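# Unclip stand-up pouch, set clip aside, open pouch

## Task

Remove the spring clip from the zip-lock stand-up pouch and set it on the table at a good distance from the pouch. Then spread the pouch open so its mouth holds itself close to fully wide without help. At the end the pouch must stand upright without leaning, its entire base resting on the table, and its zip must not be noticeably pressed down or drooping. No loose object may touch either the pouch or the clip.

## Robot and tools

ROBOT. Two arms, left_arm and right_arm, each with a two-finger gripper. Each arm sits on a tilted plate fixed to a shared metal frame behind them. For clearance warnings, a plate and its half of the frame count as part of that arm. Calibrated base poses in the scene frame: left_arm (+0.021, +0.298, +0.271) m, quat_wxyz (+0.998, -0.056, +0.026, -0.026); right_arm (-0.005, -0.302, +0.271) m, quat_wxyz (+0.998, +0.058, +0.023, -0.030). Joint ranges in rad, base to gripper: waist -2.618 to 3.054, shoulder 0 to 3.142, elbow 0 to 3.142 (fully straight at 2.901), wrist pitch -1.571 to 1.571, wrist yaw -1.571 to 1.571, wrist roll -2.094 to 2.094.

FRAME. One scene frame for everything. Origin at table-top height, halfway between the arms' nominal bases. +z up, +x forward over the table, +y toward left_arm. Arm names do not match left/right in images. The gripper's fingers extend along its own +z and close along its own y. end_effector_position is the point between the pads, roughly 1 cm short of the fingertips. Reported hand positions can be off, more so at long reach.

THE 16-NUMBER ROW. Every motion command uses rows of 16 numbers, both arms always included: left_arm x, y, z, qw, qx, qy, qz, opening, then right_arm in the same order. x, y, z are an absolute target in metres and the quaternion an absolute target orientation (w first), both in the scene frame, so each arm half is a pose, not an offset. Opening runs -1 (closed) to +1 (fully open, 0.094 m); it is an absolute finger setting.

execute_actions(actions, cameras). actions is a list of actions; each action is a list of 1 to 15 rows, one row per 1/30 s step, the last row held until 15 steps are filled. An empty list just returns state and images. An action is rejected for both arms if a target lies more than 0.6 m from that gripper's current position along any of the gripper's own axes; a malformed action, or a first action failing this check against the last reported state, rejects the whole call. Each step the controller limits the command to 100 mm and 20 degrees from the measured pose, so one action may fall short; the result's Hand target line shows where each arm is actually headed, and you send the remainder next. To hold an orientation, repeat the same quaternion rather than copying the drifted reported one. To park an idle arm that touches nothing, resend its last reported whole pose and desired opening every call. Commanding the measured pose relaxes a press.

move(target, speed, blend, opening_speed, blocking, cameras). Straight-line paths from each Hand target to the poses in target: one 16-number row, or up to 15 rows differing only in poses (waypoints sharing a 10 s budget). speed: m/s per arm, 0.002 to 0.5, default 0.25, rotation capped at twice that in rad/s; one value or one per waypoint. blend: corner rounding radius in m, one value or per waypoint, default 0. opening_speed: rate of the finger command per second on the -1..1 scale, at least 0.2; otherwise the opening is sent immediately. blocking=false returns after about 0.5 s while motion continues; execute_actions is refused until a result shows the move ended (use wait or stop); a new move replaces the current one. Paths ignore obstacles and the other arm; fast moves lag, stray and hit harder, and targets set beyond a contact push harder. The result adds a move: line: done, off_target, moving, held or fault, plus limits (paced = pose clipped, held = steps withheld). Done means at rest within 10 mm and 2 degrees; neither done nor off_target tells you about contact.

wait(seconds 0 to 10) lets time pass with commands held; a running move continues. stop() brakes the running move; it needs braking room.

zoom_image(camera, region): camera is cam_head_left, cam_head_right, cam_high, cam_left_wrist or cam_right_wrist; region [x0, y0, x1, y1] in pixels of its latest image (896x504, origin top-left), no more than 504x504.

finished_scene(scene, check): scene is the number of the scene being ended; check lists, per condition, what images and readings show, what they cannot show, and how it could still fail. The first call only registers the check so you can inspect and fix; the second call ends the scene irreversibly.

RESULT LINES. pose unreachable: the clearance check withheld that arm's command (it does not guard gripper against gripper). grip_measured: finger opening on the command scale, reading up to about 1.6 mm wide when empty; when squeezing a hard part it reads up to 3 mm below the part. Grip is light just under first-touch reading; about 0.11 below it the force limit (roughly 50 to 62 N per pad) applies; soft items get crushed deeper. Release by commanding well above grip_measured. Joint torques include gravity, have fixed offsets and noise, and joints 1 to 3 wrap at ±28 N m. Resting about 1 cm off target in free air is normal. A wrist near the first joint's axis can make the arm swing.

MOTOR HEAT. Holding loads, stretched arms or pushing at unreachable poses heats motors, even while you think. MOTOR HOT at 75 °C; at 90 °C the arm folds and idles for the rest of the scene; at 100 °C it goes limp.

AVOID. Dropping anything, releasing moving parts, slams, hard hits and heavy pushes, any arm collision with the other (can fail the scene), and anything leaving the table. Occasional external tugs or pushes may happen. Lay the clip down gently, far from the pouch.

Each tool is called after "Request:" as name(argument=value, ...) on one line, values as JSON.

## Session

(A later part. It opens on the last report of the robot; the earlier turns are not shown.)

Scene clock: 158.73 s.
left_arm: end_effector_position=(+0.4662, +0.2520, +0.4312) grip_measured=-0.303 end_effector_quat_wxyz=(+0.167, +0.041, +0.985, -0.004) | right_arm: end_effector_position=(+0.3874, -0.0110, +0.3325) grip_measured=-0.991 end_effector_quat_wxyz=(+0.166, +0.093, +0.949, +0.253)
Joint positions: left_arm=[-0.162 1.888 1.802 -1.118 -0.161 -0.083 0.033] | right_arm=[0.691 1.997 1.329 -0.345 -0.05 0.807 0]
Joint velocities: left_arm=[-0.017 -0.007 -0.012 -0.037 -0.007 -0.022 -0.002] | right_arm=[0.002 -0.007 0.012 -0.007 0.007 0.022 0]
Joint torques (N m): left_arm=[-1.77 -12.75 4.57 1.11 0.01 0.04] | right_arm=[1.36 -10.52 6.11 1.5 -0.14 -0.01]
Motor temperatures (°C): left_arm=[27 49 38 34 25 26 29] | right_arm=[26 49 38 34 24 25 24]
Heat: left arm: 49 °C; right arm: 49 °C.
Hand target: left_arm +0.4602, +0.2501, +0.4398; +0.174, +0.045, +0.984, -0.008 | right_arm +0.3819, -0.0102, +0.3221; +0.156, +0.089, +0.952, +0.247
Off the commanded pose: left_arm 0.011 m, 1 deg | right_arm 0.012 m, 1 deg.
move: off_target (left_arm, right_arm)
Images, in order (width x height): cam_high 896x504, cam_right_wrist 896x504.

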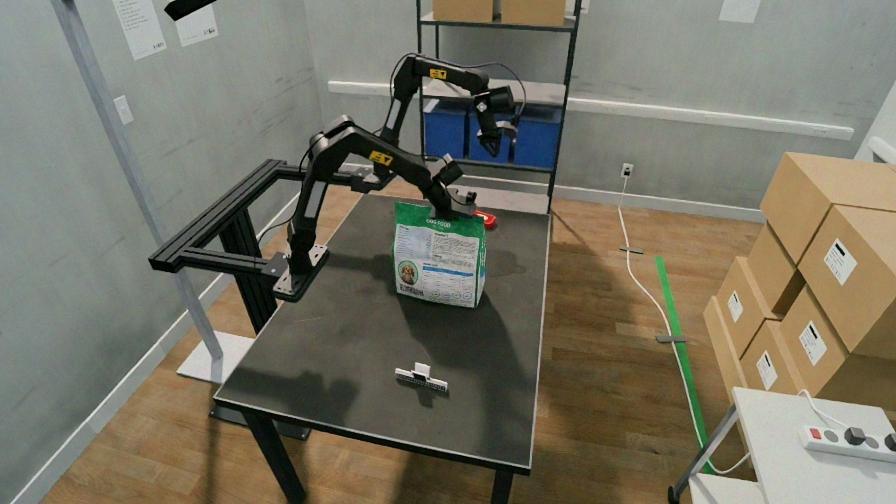

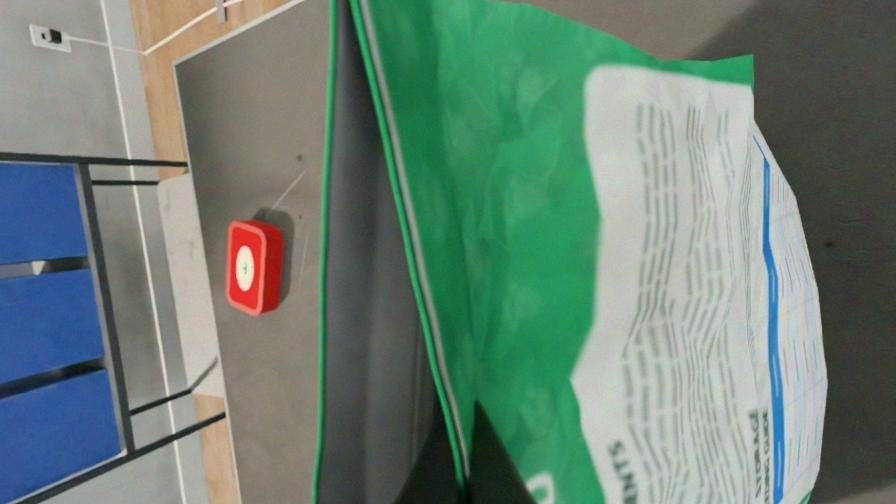

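Request:
move(target=[0.46,0.25,0.44,0.174,0.0454,0.983,-0.008,-0.3,0.382,-0.030,0.322,0.156,0.089,0.952,0.247,-1], speed=0.03, cameras=["cam_right_wrist","cam_high","cam_head_left"])

Scene clock: 160.33 s.
left_arm: end_effector_position=(+0.4662, +0.2520, +0.4312) grip_measured=-0.303 end_effector_quat_wxyz=(+0.167, +0.041, +0.985, -0.004) | right_arm: end_effector_position=(+0.3875, -0.0239, +0.3191) grip_measured=-0.991 end_effector_quat_wxyz=(+0.160, +0.092, +0.951, +0.250)
Joint positions: left_arm=[-0.162 1.888 1.802 -1.118 -0.161 -0.083 0.033] | right_arm=[0.659 1.997 1.285 -0.316 -0.069 0.778 0]
Joint velocities: left_arm=[0.022 0.002 0.012 0.022 -0.022 -0.022 0] | right_arm=[-0.017 0.007 0.007 0.007 -0.007 0.007 0]
Joint torques (N m): left_arm=[-1.76 -12.72 4.52 1.11 0.01 0.03] | right_arm=[0.65 -13.83 5.52 1.21 -0.18 -0.09]
Motor temperatures (°C): left_arm=[27 49 38 34 25 26 29] | right_arm=[26 50 38 34 24 25 24]
Heat: left arm: 49 °C; right arm: 50 °C.
Hand target: left_arm +0.4602, +0.2501, +0.4398; +0.174, +0.045, +0.984, -0.008 | right_arm +0.3825, -0.0298, +0.3218; +0.156, +0.089, +0.952, +0.247
Off the commanded pose: left_arm 0.011 m, 1 deg | right_arm 0.009 m, 1 deg.
move: off_target (left_arm)
Images, in order (width x height): cam_head_left 896x504, cam_high 896x504, cam_right_wrist 896x504.

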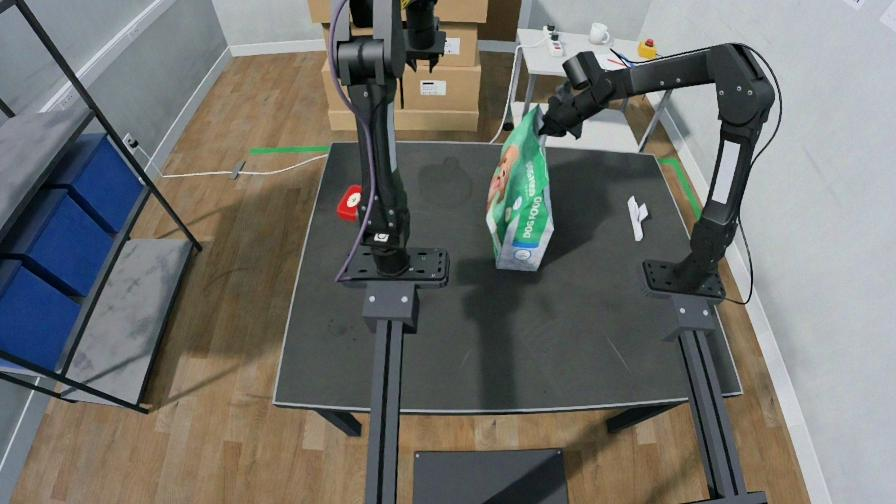

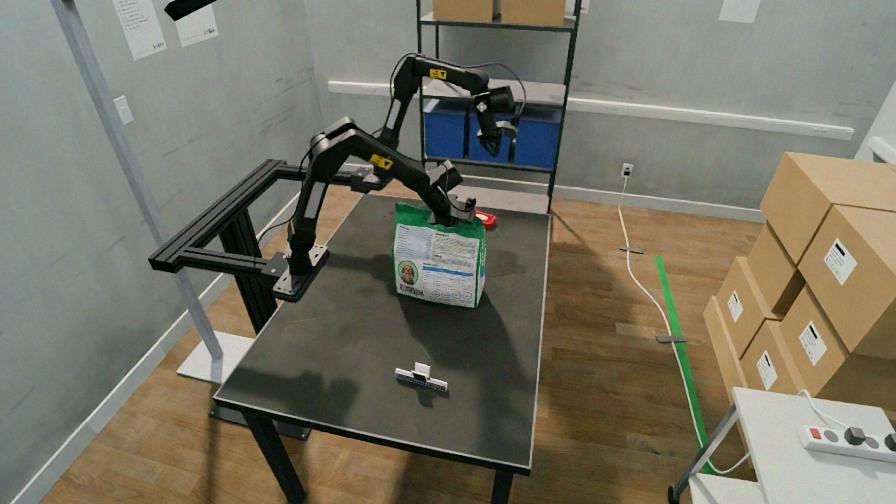

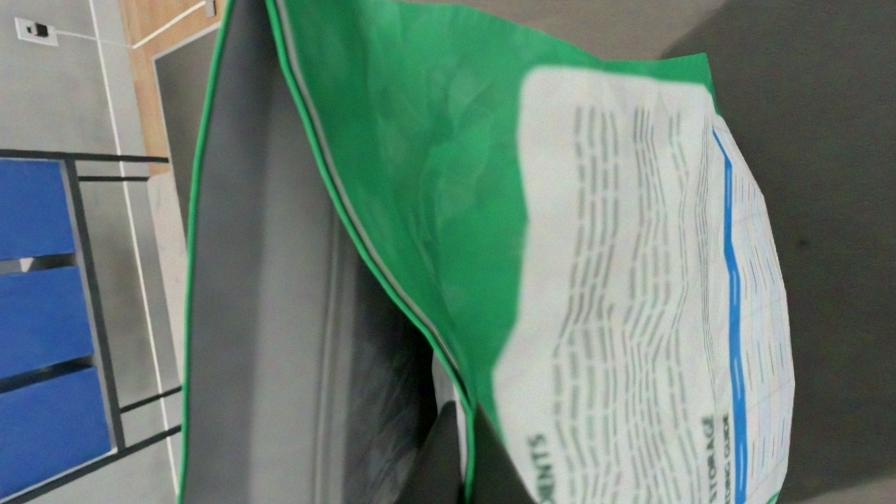

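Request:
move(target=[0.46,0.25,0.44,0.174,0.0454,0.983,-0.008,-0.3,0.382,-0.052,0.328,0.156,0.089,0.952,0.247,-1], speed=0.03, cameras=["cam_right_wrist","cam_high","cam_head_left"])

Scene clock: 161.77 s.
left_arm: end_effector_position=(+0.4662, +0.2520, +0.4312) grip_measured=-0.303 end_effector_quat_wxyz=(+0.167, +0.041, +0.985, -0.004) | right_arm: end_effector_position=(+0.3870, -0.0409, +0.3206) grip_measured=-0.991 end_effector_quat_wxyz=(+0.157, +0.087, +0.950, +0.255)
Joint positions: left_arm=[-0.162 1.888 1.802 -1.118 -0.161 -0.083 0.033] | right_arm=[0.617 1.959 1.244 -0.315 -0.106 0.737 0]
Joint velocities: left_arm=[-0.007 0.002 -0.002 -0.022 -0.022 0.007 0.001] | right_arm=[-0.002 -0.002 -0.007 0.022 -0.022 -0.007 0]
Joint torques (N m): left_arm=[-1.76 -12.72 4.56 1.12 0.02 0.03] | right_arm=[0.25 -14.84 5.68 0.99 -0.07 -0.05]
Motor temperatures (°C): left_arm=[27 49 38 33 25 26 29] | right_arm=[26 50 38 34 24 25 24]
Heat: left arm: 49 °C; right arm: 50 °C.
Hand target: left_arm +0.4602, +0.2501, +0.4398; +0.174, +0.045, +0.984, -0.008 | right_arm +0.3828, -0.0518, +0.3277; +0.156, +0.089, +0.952, +0.247
Off the commanded pose: left_arm 0.011 m, 1 deg | right_arm 0.014 m, 1 deg.
move: off_target (left_arm, right_arm)
Images, in order (width x height): cam_head_left 896x504, cam_high 896x504, cam_right_wrist 896x504.

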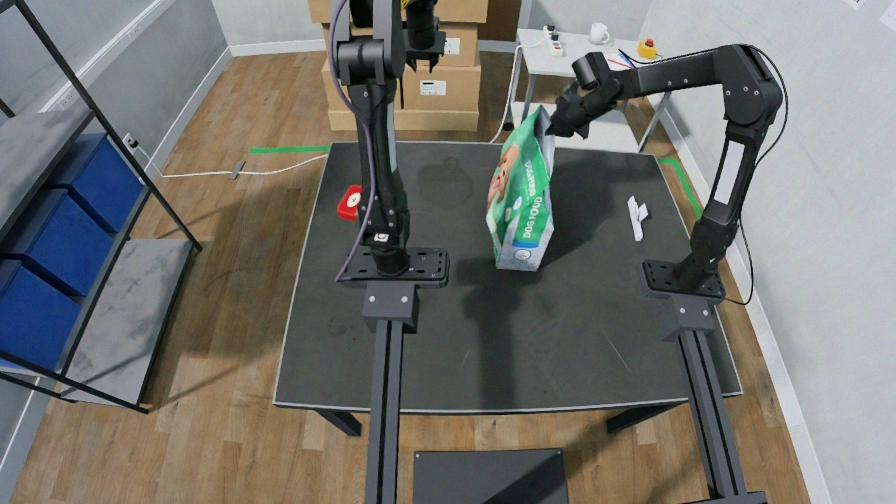

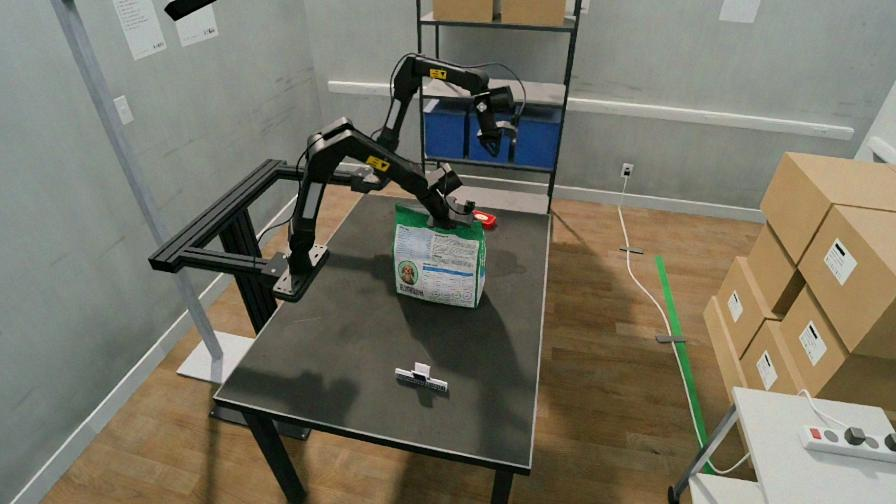

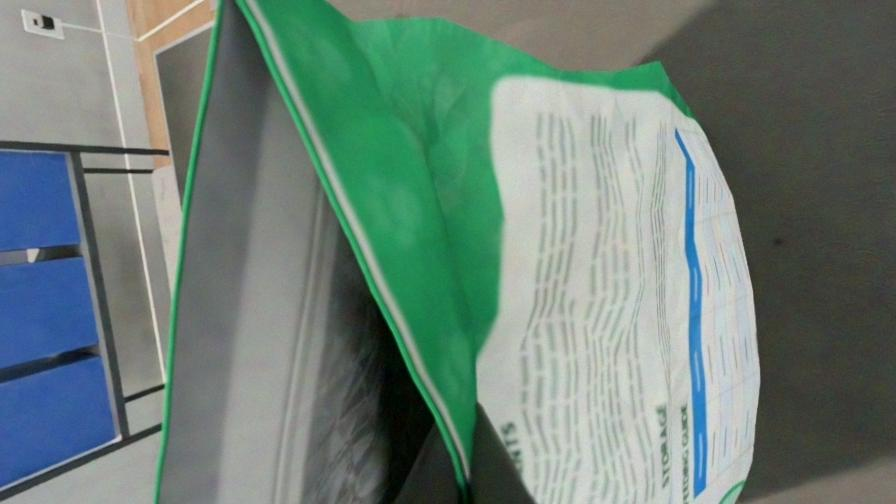

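Request:
move(target=[[0.36,0.15,0.45,0.180,-0.001,0.9475,-0.262,-0.3,0.382,-0.052,0.328,0.156,0.089,0.952,0.247,-1],[0.30,0.04,0.43,0.180,-0.001,0.9475,-0.262,-0.3,0.382,-0.052,0.328,0.156,0.089,0.952,0.247,-1]], speed=0.12, cameras=["cam_left_wrist","cam_right_wrist","cam_high","cam_head_left"])

Scene clock: 166.43 s.
left_arm: end_effector_position=(+0.2984, +0.0409, +0.4384) grip_measured=-0.303 end_effector_quat_wxyz=(+0.183, +0.001, +0.946, -0.267) | right_arm: end_effector_position=(+0.3866, -0.0415, +0.3201) grip_measured=-0.991 end_effector_quat_wxyz=(+0.156, +0.087, +0.951, +0.254)
Joint positions: left_arm=[-0.74 1.464 1.128 -0.628 0.014 -0.759 0.033] | right_arm=[0.616 1.959 1.244 -0.318 -0.106 0.736 0]
Joint velocities: left_arm=[-0.007 -0.022 -0.002 0.022 -0.037 0.022 0] | right_arm=[-0.007 0.007 -0.002 -0.022 0.007 -0.154 0.001]
Joint torques (N m): left_arm=[-1.05 -4.96 5 1.86 -0.08 0.02] | right_arm=[0.35 -14.9 5.59 1.02 -0.05 -0.06]
Motor temperatures (°C): left_arm=[27 48 38 34 25 26 29] | right_arm=[26 52 38 34 24 25 24]
Heat: left arm: 48 °C; right arm: 52 °C.
Hand target: left_arm +0.2978, +0.0411, +0.4307; +0.182, +0.000, +0.948, -0.260 | right_arm +0.3824, -0.0517, +0.3276; +0.156, +0.089, +0.952, +0.247
Off the commanded pose: left_arm 0.009 m, 1 deg | right_arm 0.014 m, 1 deg.
move: off_target (right_arm)
Images, in order (width x height): cam_head_left 896x504, cam_high 896x504, cam_left_wrist 896x504, cam_right_wrist 896x504.

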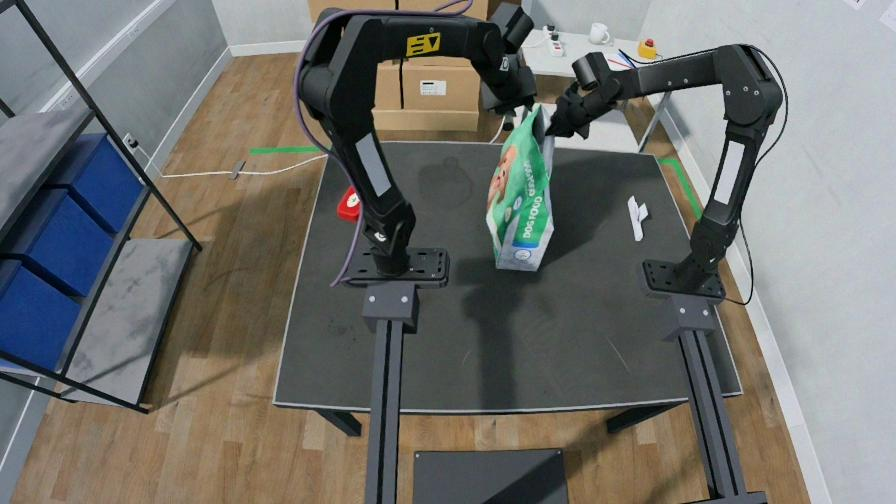

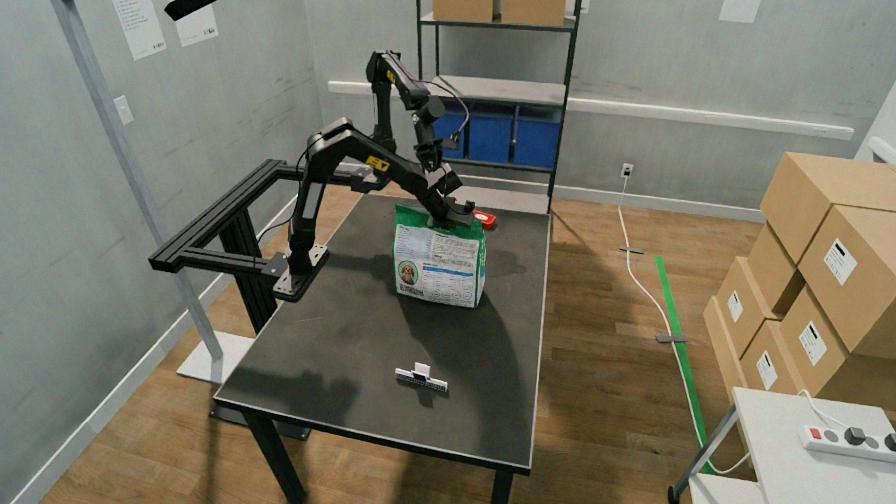

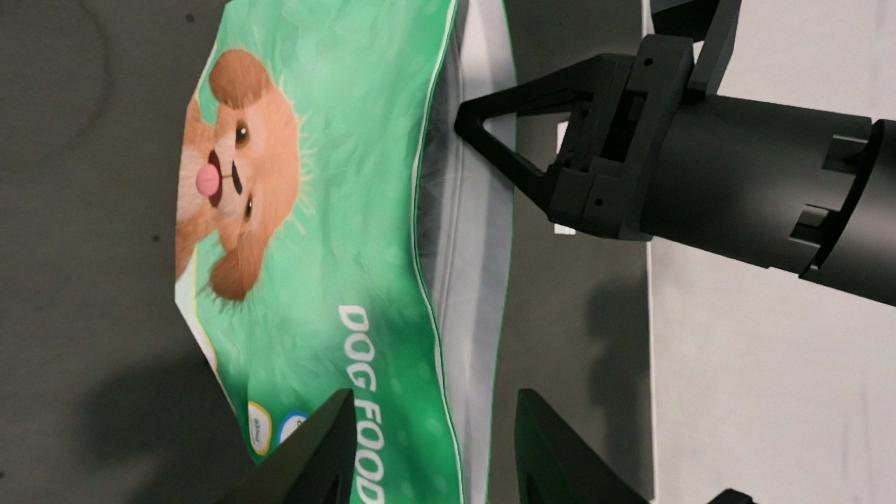

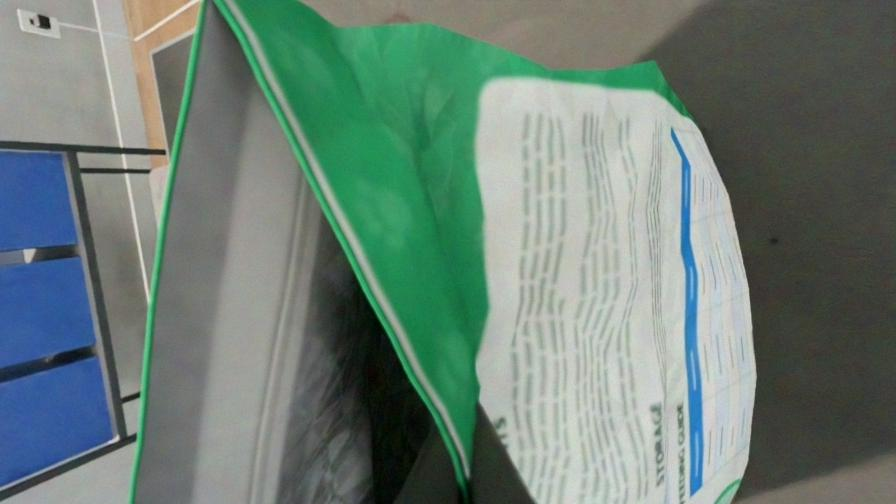

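Request:
move(target=[0.303,0.007,0.375,0.180,-0.001,0.9475,-0.262,-0.3,0.382,-0.052,0.328,0.156,0.089,0.952,0.247,-1], speed=0.08, cameras=["cam_left_wrist"])

Scene clock: 168.60 s.
left_arm: end_effector_position=(+0.3052, +0.0082, +0.3812) grip_measured=-0.303 end_effector_quat_wxyz=(+0.179, -0.003, +0.947, -0.267) | right_arm: end_effector_position=(+0.3865, -0.0415, +0.3201) grip_measured=-0.991 end_effector_quat_wxyz=(+0.156, +0.087, +0.951, +0.254)
Joint positions: left_arm=[-0.775 1.616 1.033 -0.385 -0.004 -0.796 0.033] | right_arm=[0.616 1.959 1.244 -0.318 -0.106 0.736 0]
Joint velocities: left_arm=[-0.002 -0.007 -0.007 0.022 0.037 -0.022 -0.001] | right_arm=[-0.012 -0.007 -0.007 0.037 0.022 0.066 0]
Joint torques (N m): left_arm=[-1.59 -6.2 4.96 1.84 -0.06 -0.01] | right_arm=[0.38 -14.89 5.57 1.02 -0.07 -0.05]
Motor temperatures (°C): left_arm=[27 47 38 34 25 26 29] | right_arm=[26 53 38 34 24 25 24]
Heat: left arm: 47 °C; right arm: 53 °C.
Hand target: left_arm +0.3023, +0.0078, +0.3748; +0.180, -0.001, +0.948, -0.262 | right_arm +0.3823, -0.0517, +0.3275; +0.156, +0.089, +0.952, +0.247
Off the commanded pose: left_arm 0.007 m, 1 deg | right_arm 0.014 m, 1 deg.
move: off_target (right_arm)
Images, in order (width x height): cam_left_wrist 896x504.

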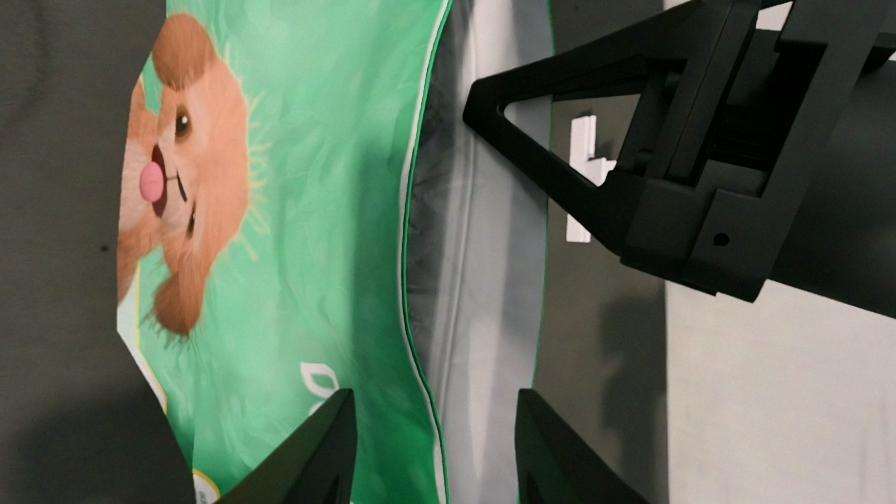

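Request:
move(target=[0.303,0.002,0.352,0.180,-0.001,0.9475,-0.262,-0.3,0.382,-0.052,0.328,0.156,0.089,0.952,0.247,-1], speed=0.05, cameras=["cam_left_wrist"])

Scene clock: 171.07 s.
left_arm: end_effector_position=(+0.3066, +0.0030, +0.3591) grip_measured=-0.303 end_effector_quat_wxyz=(+0.180, -0.004, +0.946, -0.268) | right_arm: end_effector_position=(+0.3865, -0.0415, +0.3201) grip_measured=-0.991 end_effector_quat_wxyz=(+0.156, +0.087, +0.951, +0.254)
Joint positions: left_arm=[-0.775 1.663 0.986 -0.288 -0.005 -0.798 0.033] | right_arm=[0.616 1.959 1.244 -0.318 -0.106 0.736 0]
Joint velocities: left_arm=[0.017 0.002 -0.012 0.051 -0.037 0.022 -0.001] | right_arm=[-0.012 0.002 0.007 -0.051 -0.037 -0.007 0]
Joint torques (N m): left_arm=[-1.76 -6.34 4.78 1.85 -0.06 -0.02] | right_arm=[0.38 -14.89 5.56 1.03 -0.05 -0.04]
Motor temperatures (°C): left_arm=[27 46 38 34 25 26 29] | right_arm=[26 53 38 33 24 24 24]
Heat: left arm: 46 °C; right arm: 53 °C.
Hand target: left_arm +0.3026, +0.0025, +0.3521; +0.180, -0.001, +0.948, -0.262 | right_arm +0.3824, -0.0517, +0.3276; +0.156, +0.089, +0.952, +0.247
Off the commanded pose: left_arm 0.008 m, 1 deg | right_arm 0.014 m, 1 deg.
move: off_target (right_arm)
Images, in order (width x height): cam_left_wrist 896x504.

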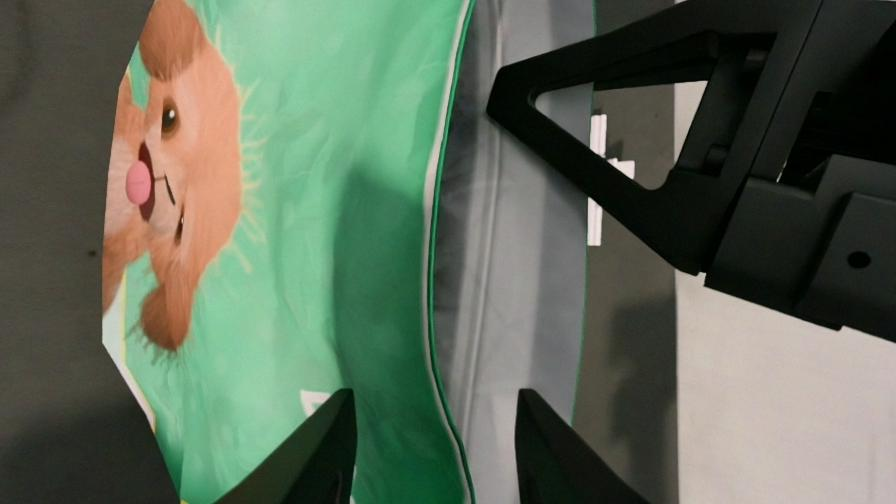

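Request:
move(target=[0.303,0.003,0.321,0.180,-0.001,0.9475,-0.262,-0.3,0.382,-0.052,0.328,0.156,0.089,0.952,0.247,-1], speed=0.04, cameras=["cam_left_wrist"])

Scene clock: 172.63 s.
left_arm: end_effector_position=(+0.3042, +0.0005, +0.3293) grip_measured=-0.303 end_effector_quat_wxyz=(+0.181, -0.004, +0.946, -0.269) | right_arm: end_effector_position=(+0.3865, -0.0415, +0.3201) grip_measured=-0.991 end_effector_quat_wxyz=(+0.156, +0.087, +0.951, +0.254)
Joint positions: left_arm=[-0.775 1.717 0.91 -0.156 -0.005 -0.798 0.033] | right_arm=[0.616 1.959 1.244 -0.318 -0.106 0.736 0]
Joint velocities: left_arm=[-0.012 -0.007 -0.022 0.007 -0.066 0.051 0] | right_arm=[0.017 0.002 0.002 0.081 0.007 0.007 0]
Joint torques (N m): left_arm=[-0.68 -6.43 4.49 1.87 0.02 0.09] | right_arm=[0.36 -14.91 5.55 1.02 -0.06 -0.05]
Motor temperatures (°C): left_arm=[27 46 38 34 25 26 29] | right_arm=[26 54 37 33 24 24 24]
Heat: left arm: 46 °C; right arm: 54 °C.
Hand target: left_arm +0.3026, +0.0034, +0.3213; +0.180, -0.001, +0.948, -0.262 | right_arm +0.3824, -0.0517, +0.3276; +0.156, +0.089, +0.952, +0.247
Off the commanded pose: left_arm 0.009 m, 1 deg | right_arm 0.014 m, 1 deg.
move: off_target (right_arm)
Images, in order (width x height): cam_left_wrist 896x504.

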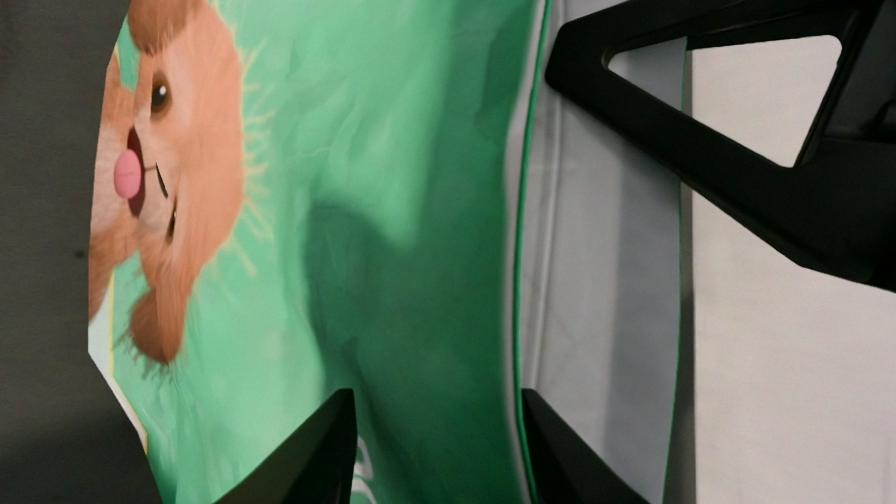

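Request:
move(target=[0.303,0.003,0.321,0.180,-0.001,0.9475,-0.262,-1,0.382,-0.052,0.328,0.156,0.089,0.952,0.247,-1], speed=0.04, opening_speed=0.5, cameras=["cam_left_wrist"])

Scene clock: 175.27 s.
left_arm: end_effector_position=(+0.3041, +0.0005, +0.3283) grip_measured=-0.990 end_effector_quat_wxyz=(+0.180, -0.003, +0.946, -0.268) | right_arm: end_effector_position=(+0.3864, -0.0416, +0.3200) grip_measured=-0.991 end_effector_quat_wxyz=(+0.155, +0.087, +0.951, +0.254)
Joint positions: left_arm=[-0.775 1.719 0.91 -0.156 -0.005 -0.797 0] | right_arm=[0.616 1.959 1.244 -0.319 -0.106 0.736 0]
Joint velocities: left_arm=[0.012 0.007 0.017 0.007 0.007 -0.037 0] | right_arm=[0.002 -0.012 0.017 0.051 0.007 -0.022 0]
Joint torques (N m): left_arm=[-0.66 -6.54 4.59 1.84 0.04 0.08] | right_arm=[0.35 -14.95 5.55 1.04 -0.05 -0.04]
Motor temperatures (°C): left_arm=[27 46 38 34 25 26 29] | right_arm=[26 54 37 33 24 24 24]
Heat: left arm: 46 °C; right arm: 54 °C.
Hand target: left_arm +0.3029, +0.0032, +0.3212; +0.180, -0.001, +0.948, -0.262 | right_arm +0.3824, -0.0517, +0.3276; +0.156, +0.089, +0.952, +0.247
Off the commanded pose: left_arm 0.008 m, 1 deg | right_arm 0.014 m, 1 deg.
move: off_target (right_arm)
Images, in order (width x height): cam_left_wrist 896x504.

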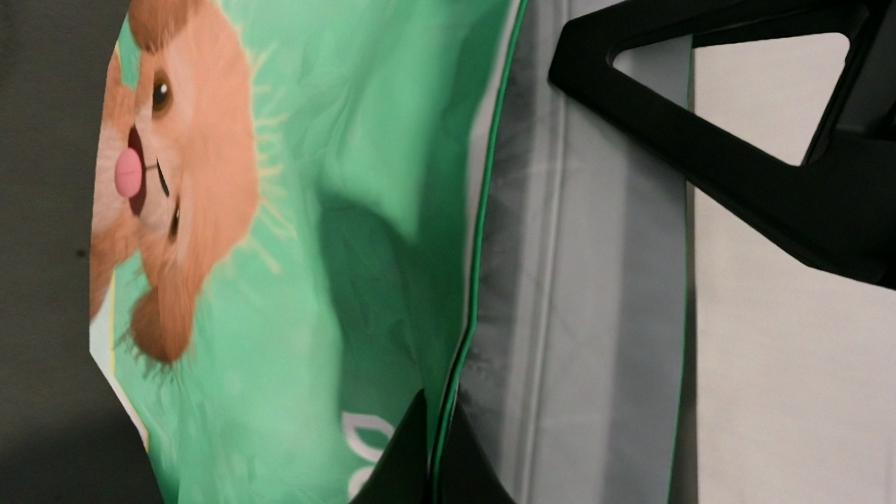

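Pinched. Pull +y outward.

Request:
move(target=[0.303,0.028,0.321,0.180,-0.001,0.9475,-0.262,-1,0.382,-0.055,0.328,0.156,0.089,0.952,0.247,-1], speed=0.03, cameras=["cam_left_wrist","cam_right_wrist","cam_high","cam_head_left"])

Scene clock: 176.87 s.
left_arm: end_effector_position=(+0.3041, +0.0219, +0.3183) grip_measured=-0.990 end_effector_quat_wxyz=(+0.176, -0.002, +0.949, -0.262) | right_arm: end_effector_position=(+0.3863, -0.0457, +0.3189) grip_measured=-0.991 end_effector_quat_wxyz=(+0.155, +0.088, +0.951, +0.252)
Joint positions: left_arm=[-0.724 1.688 0.849 -0.142 0.023 -0.752 0] | right_arm=[0.608 1.954 1.235 -0.319 -0.106 0.729 0]
Joint velocities: left_arm=[0.007 -0.002 -0.007 0.007 -0.037 0.051 -0.001] | right_arm=[-0.007 0.002 0.007 0.007 -0.022 0.007 -0.001]
Joint torques (N m): left_arm=[-0.21 -9.22 4.14 1.66 0.1 0.14] | right_arm=[0.39 -14.87 5.72 1.02 -0.09 -0.05]
Motor temperatures (°C): left_arm=[27 45 38 34 25 26 29] | right_arm=[26 55 37 33 24 24 24]
Heat: left arm: 45 °C; right arm: 55 °C.
Hand target: left_arm +0.3031, +0.0278, +0.3209; +0.180, -0.001, +0.948, -0.262 | right_arm +0.3824, -0.0548, +0.3275; +0.156, +0.089, +0.952, +0.247
Off the commanded pose: left_arm 0.007 m, 1 deg | right_arm 0.014 m, 1 deg.
move: off_target (right_arm)
Images, in order (width x height): cam_head_left 896x504, cam_high 896x504, cam_left_wrist 896x504, cam_right_wrist 896x504.

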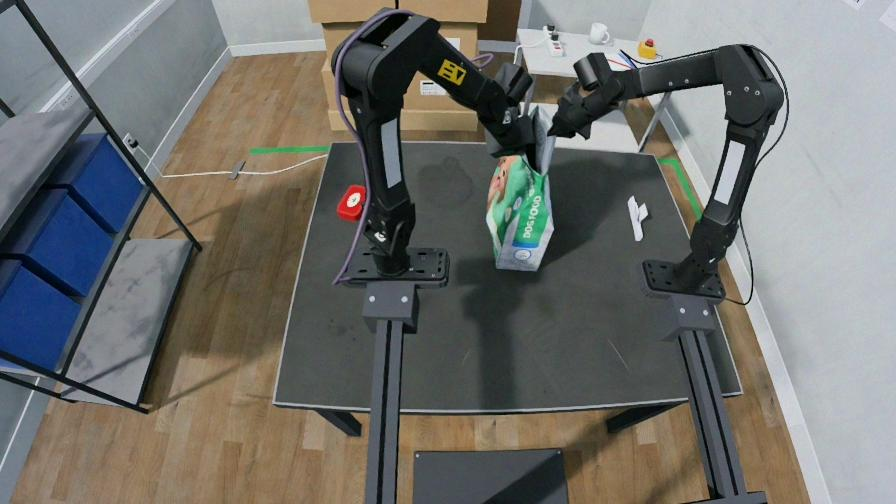

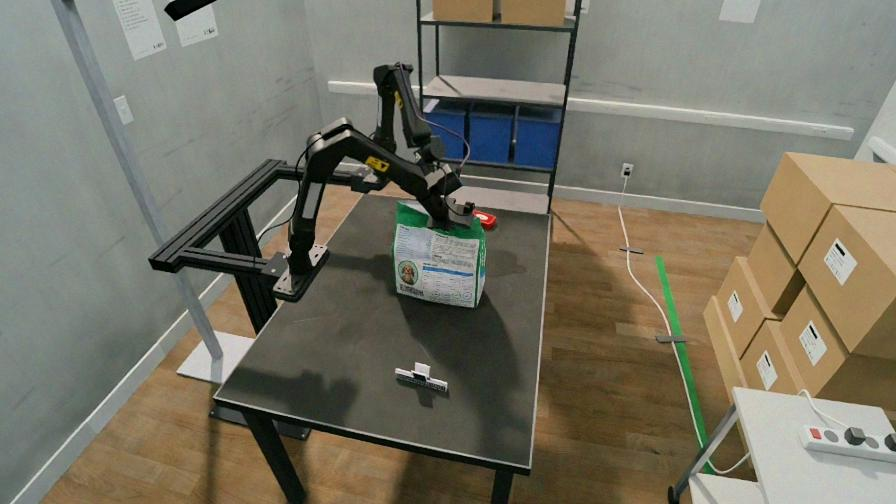

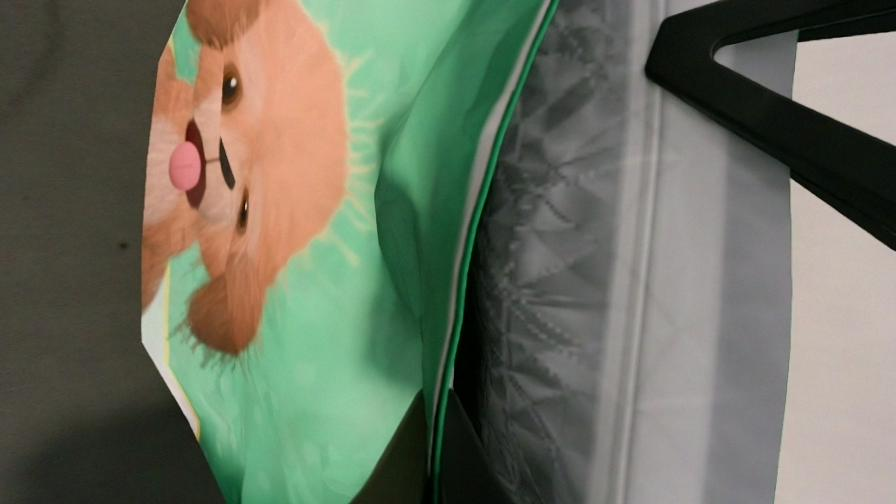

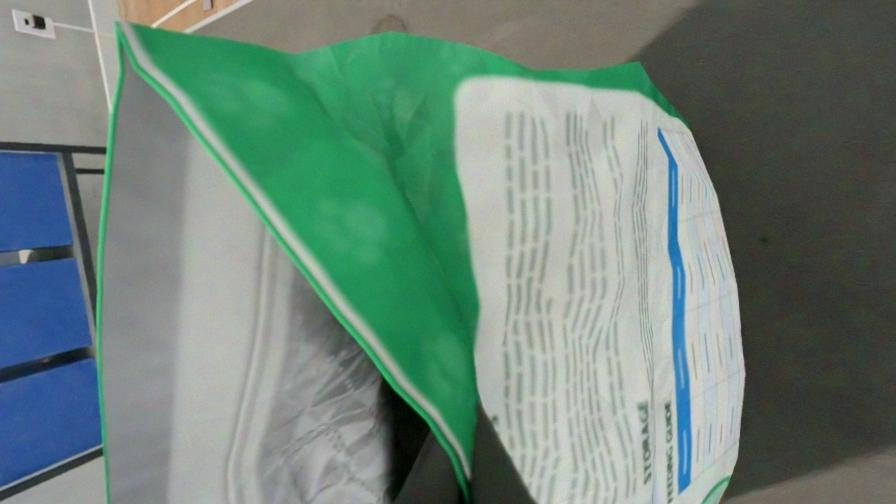

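Request:
move(target=[[0.303,0.036,0.321,0.180,-0.001,0.9475,-0.262,-1,0.382,-0.063,0.328,0.156,0.089,0.952,0.247,-1]], speed=0.03)

Scene clock: 178.40 s.
left_arm: end_effector_position=(+0.3046, +0.0293, +0.3187) grip_measured=-0.990 end_effector_quat_wxyz=(+0.176, -0.002, +0.949, -0.263) | right_arm: end_effector_position=(+0.3846, -0.0538, +0.3176) grip_measured=-0.991 end_effector_quat_wxyz=(+0.153, +0.087, +0.952, +0.249)
Joint positions: left_arm=[-0.705 1.668 0.829 -0.141 0.034 -0.736 0] | right_arm=[0.592 1.94 1.218 -0.326 -0.113 0.713 0]
Joint velocities: left_arm=[-0.002 -0.012 -0.012 -0.037 0.051 0.007 0] | right_arm=[-0.012 -0.007 -0.002 0.037 -0.081 0.037 0]
Joint torques (N m): left_arm=[-0.14 -9.16 4.1 1.6 0.09 0.05] | right_arm=[0.23 -14.82 5.79 1.07 -0.11 -0.04]
Motor temperatures (°C): left_arm=[27 45 38 34 25 26 29] | right_arm=[26 55 37 33 24 24 24]
Heat: left arm: 45 °C; right arm: 55 °C.
Hand target: left_arm +0.3032, +0.0357, +0.3210; +0.180, -0.001, +0.948, -0.262 | right_arm +0.3825, -0.0627, +0.3276; +0.156, +0.089, +0.952, +0.247
Off the commanded pose: left_arm 0.007 m, 0 deg | right_arm 0.014 m, 1 deg.
move: off_target (right_arm)

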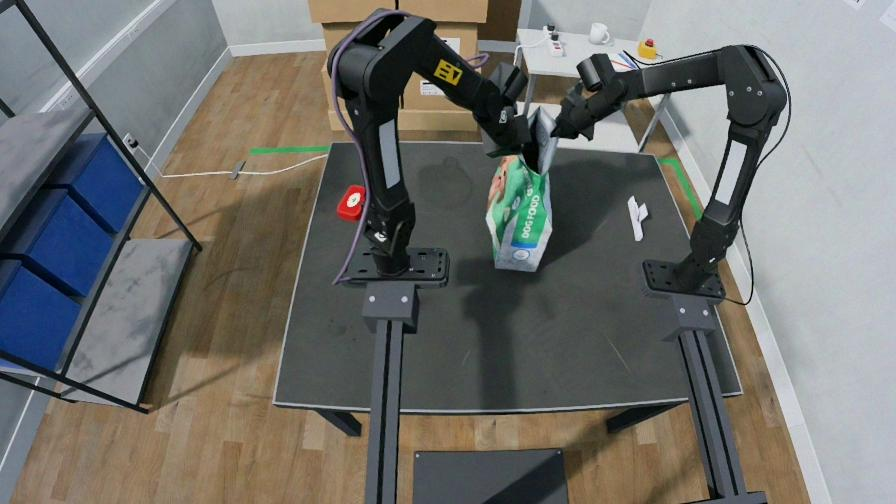

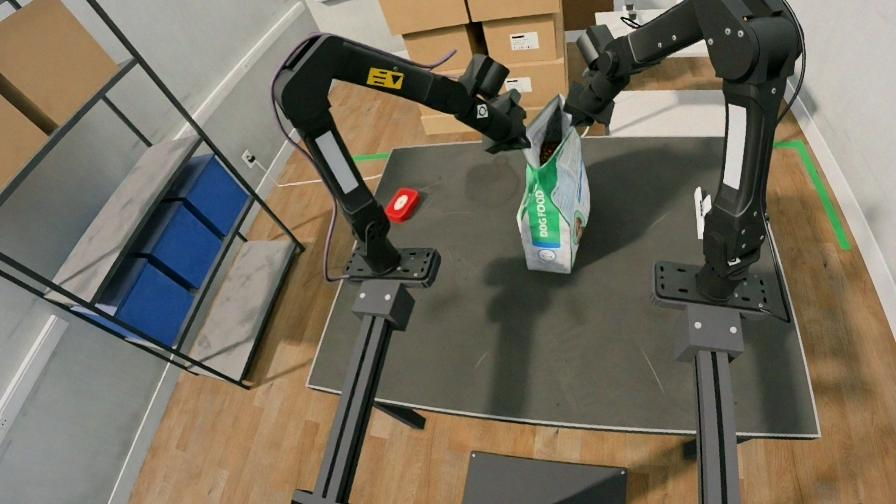

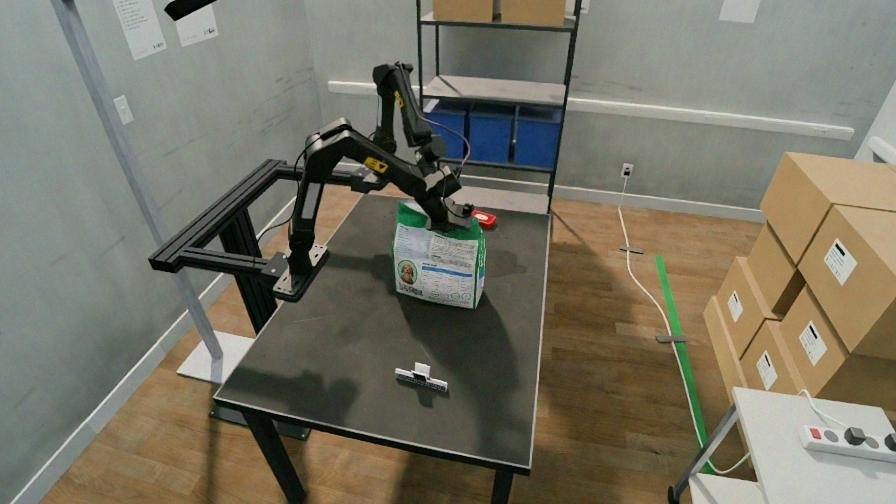

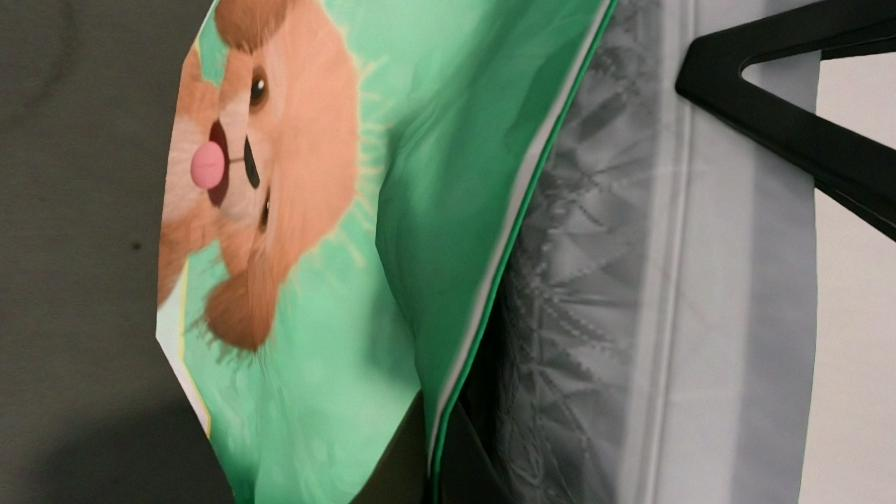

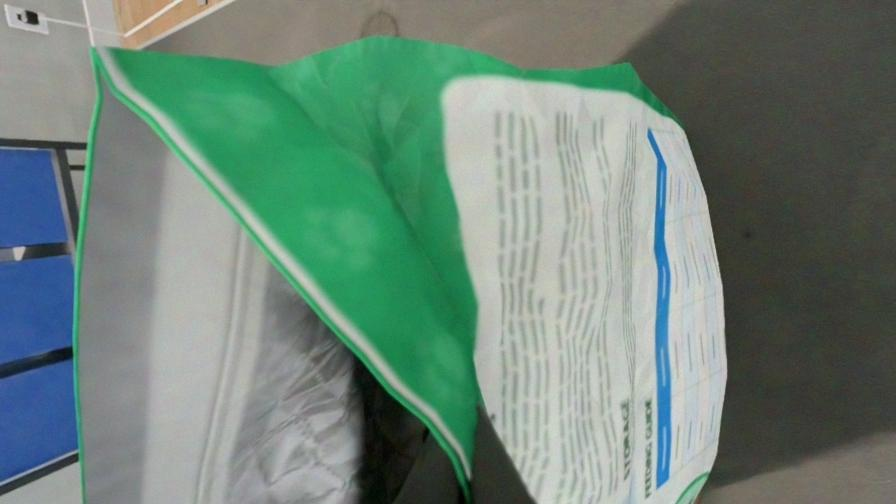

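Request:
move(target=[[0.303,0.050,0.320,0.180,-0.001,0.9475,-0.262,-1,0.382,-0.077,0.328,0.156,0.089,0.952,0.247,-1]], speed=0.03)

Request:
zoom_image(camera="cam_head_right", region=[440, 60, 680, 300])

Scene clock: 179.60 s.
left_arm: end_effector_position=(+0.3062, +0.0430, +0.3187) grip_measured=-0.990 end_effector_quat_wxyz=(+0.179, -0.002, +0.948, -0.264) | right_arm: end_effector_position=(+0.3810, -0.0682, +0.3153) grip_measured=-0.991 end_effector_quat_wxyz=(+0.145, +0.086, +0.954, +0.247)
Joint positions: left_arm=[-0.668 1.632 0.795 -0.137 0.052 -0.705 0] | right_arm=[0.56 1.915 1.189 -0.34 -0.134 0.683 0]
Joint velocities: left_arm=[-0.002 0.002 0.002 0.037 0.022 -0.051 0] | right_arm=[-0.007 -0.007 0.007 -0.022 0.051 -0.037 0]
Joint torques (N m): left_arm=[-0.09 -8.84 4.12 1.55 0.13 0.09] | right_arm=[0.05 -14.6 5.97 1.16 -0.08 -0.02]
Motor temperatures (°C): left_arm=[27 45 38 34 25 26 29] | right_arm=[26 55 37 33 24 24 24]
Heat: left arm: 45 °C; right arm: 55 °C.
Hand target: left_arm +0.3031, +0.0497, +0.3198; +0.180, -0.001, +0.948, -0.262 | right_arm +0.3825, -0.0769, +0.3276; +0.156, +0.089, +0.952, +0.247
Off the commanded pose: left_arm 0.008 m, 0 deg | right_arm 0.016 m, 1 deg.
move: off_target (right_arm)

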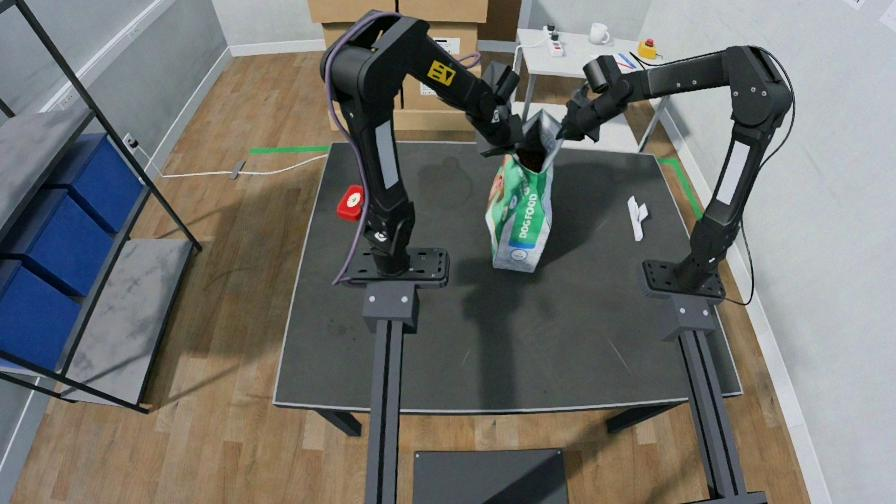

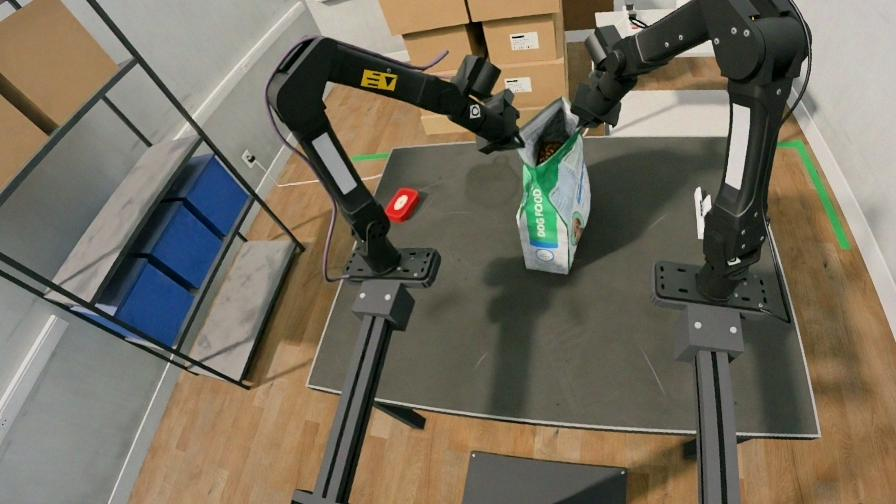

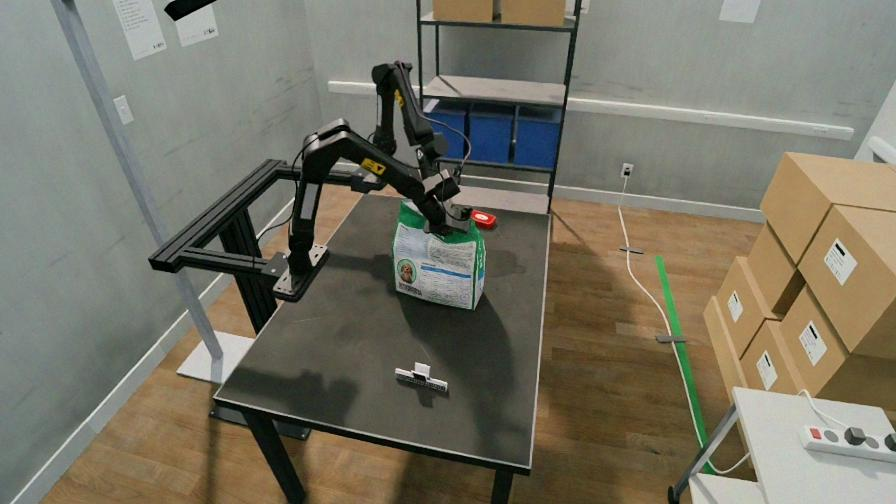

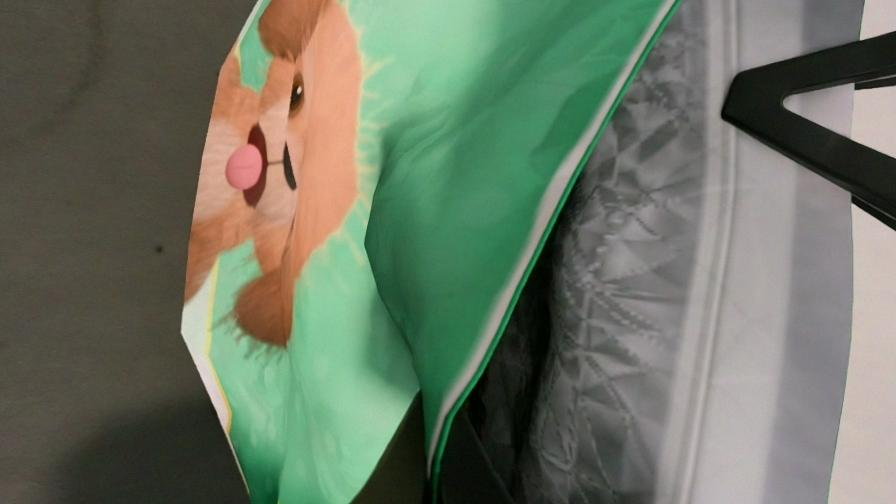

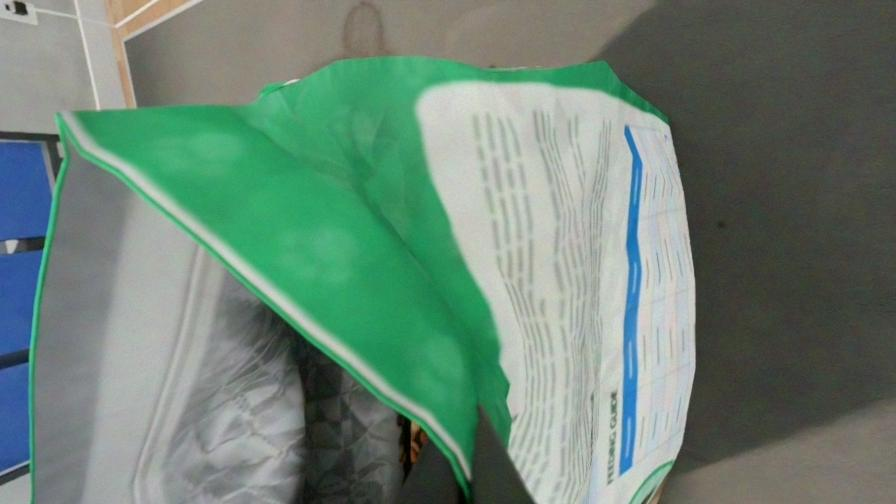

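Scaled by 2.100 from the camera's 896x504 image, which has a finer 1280x720 frame.

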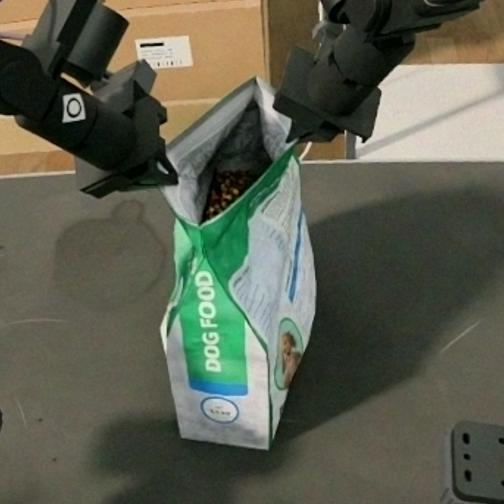

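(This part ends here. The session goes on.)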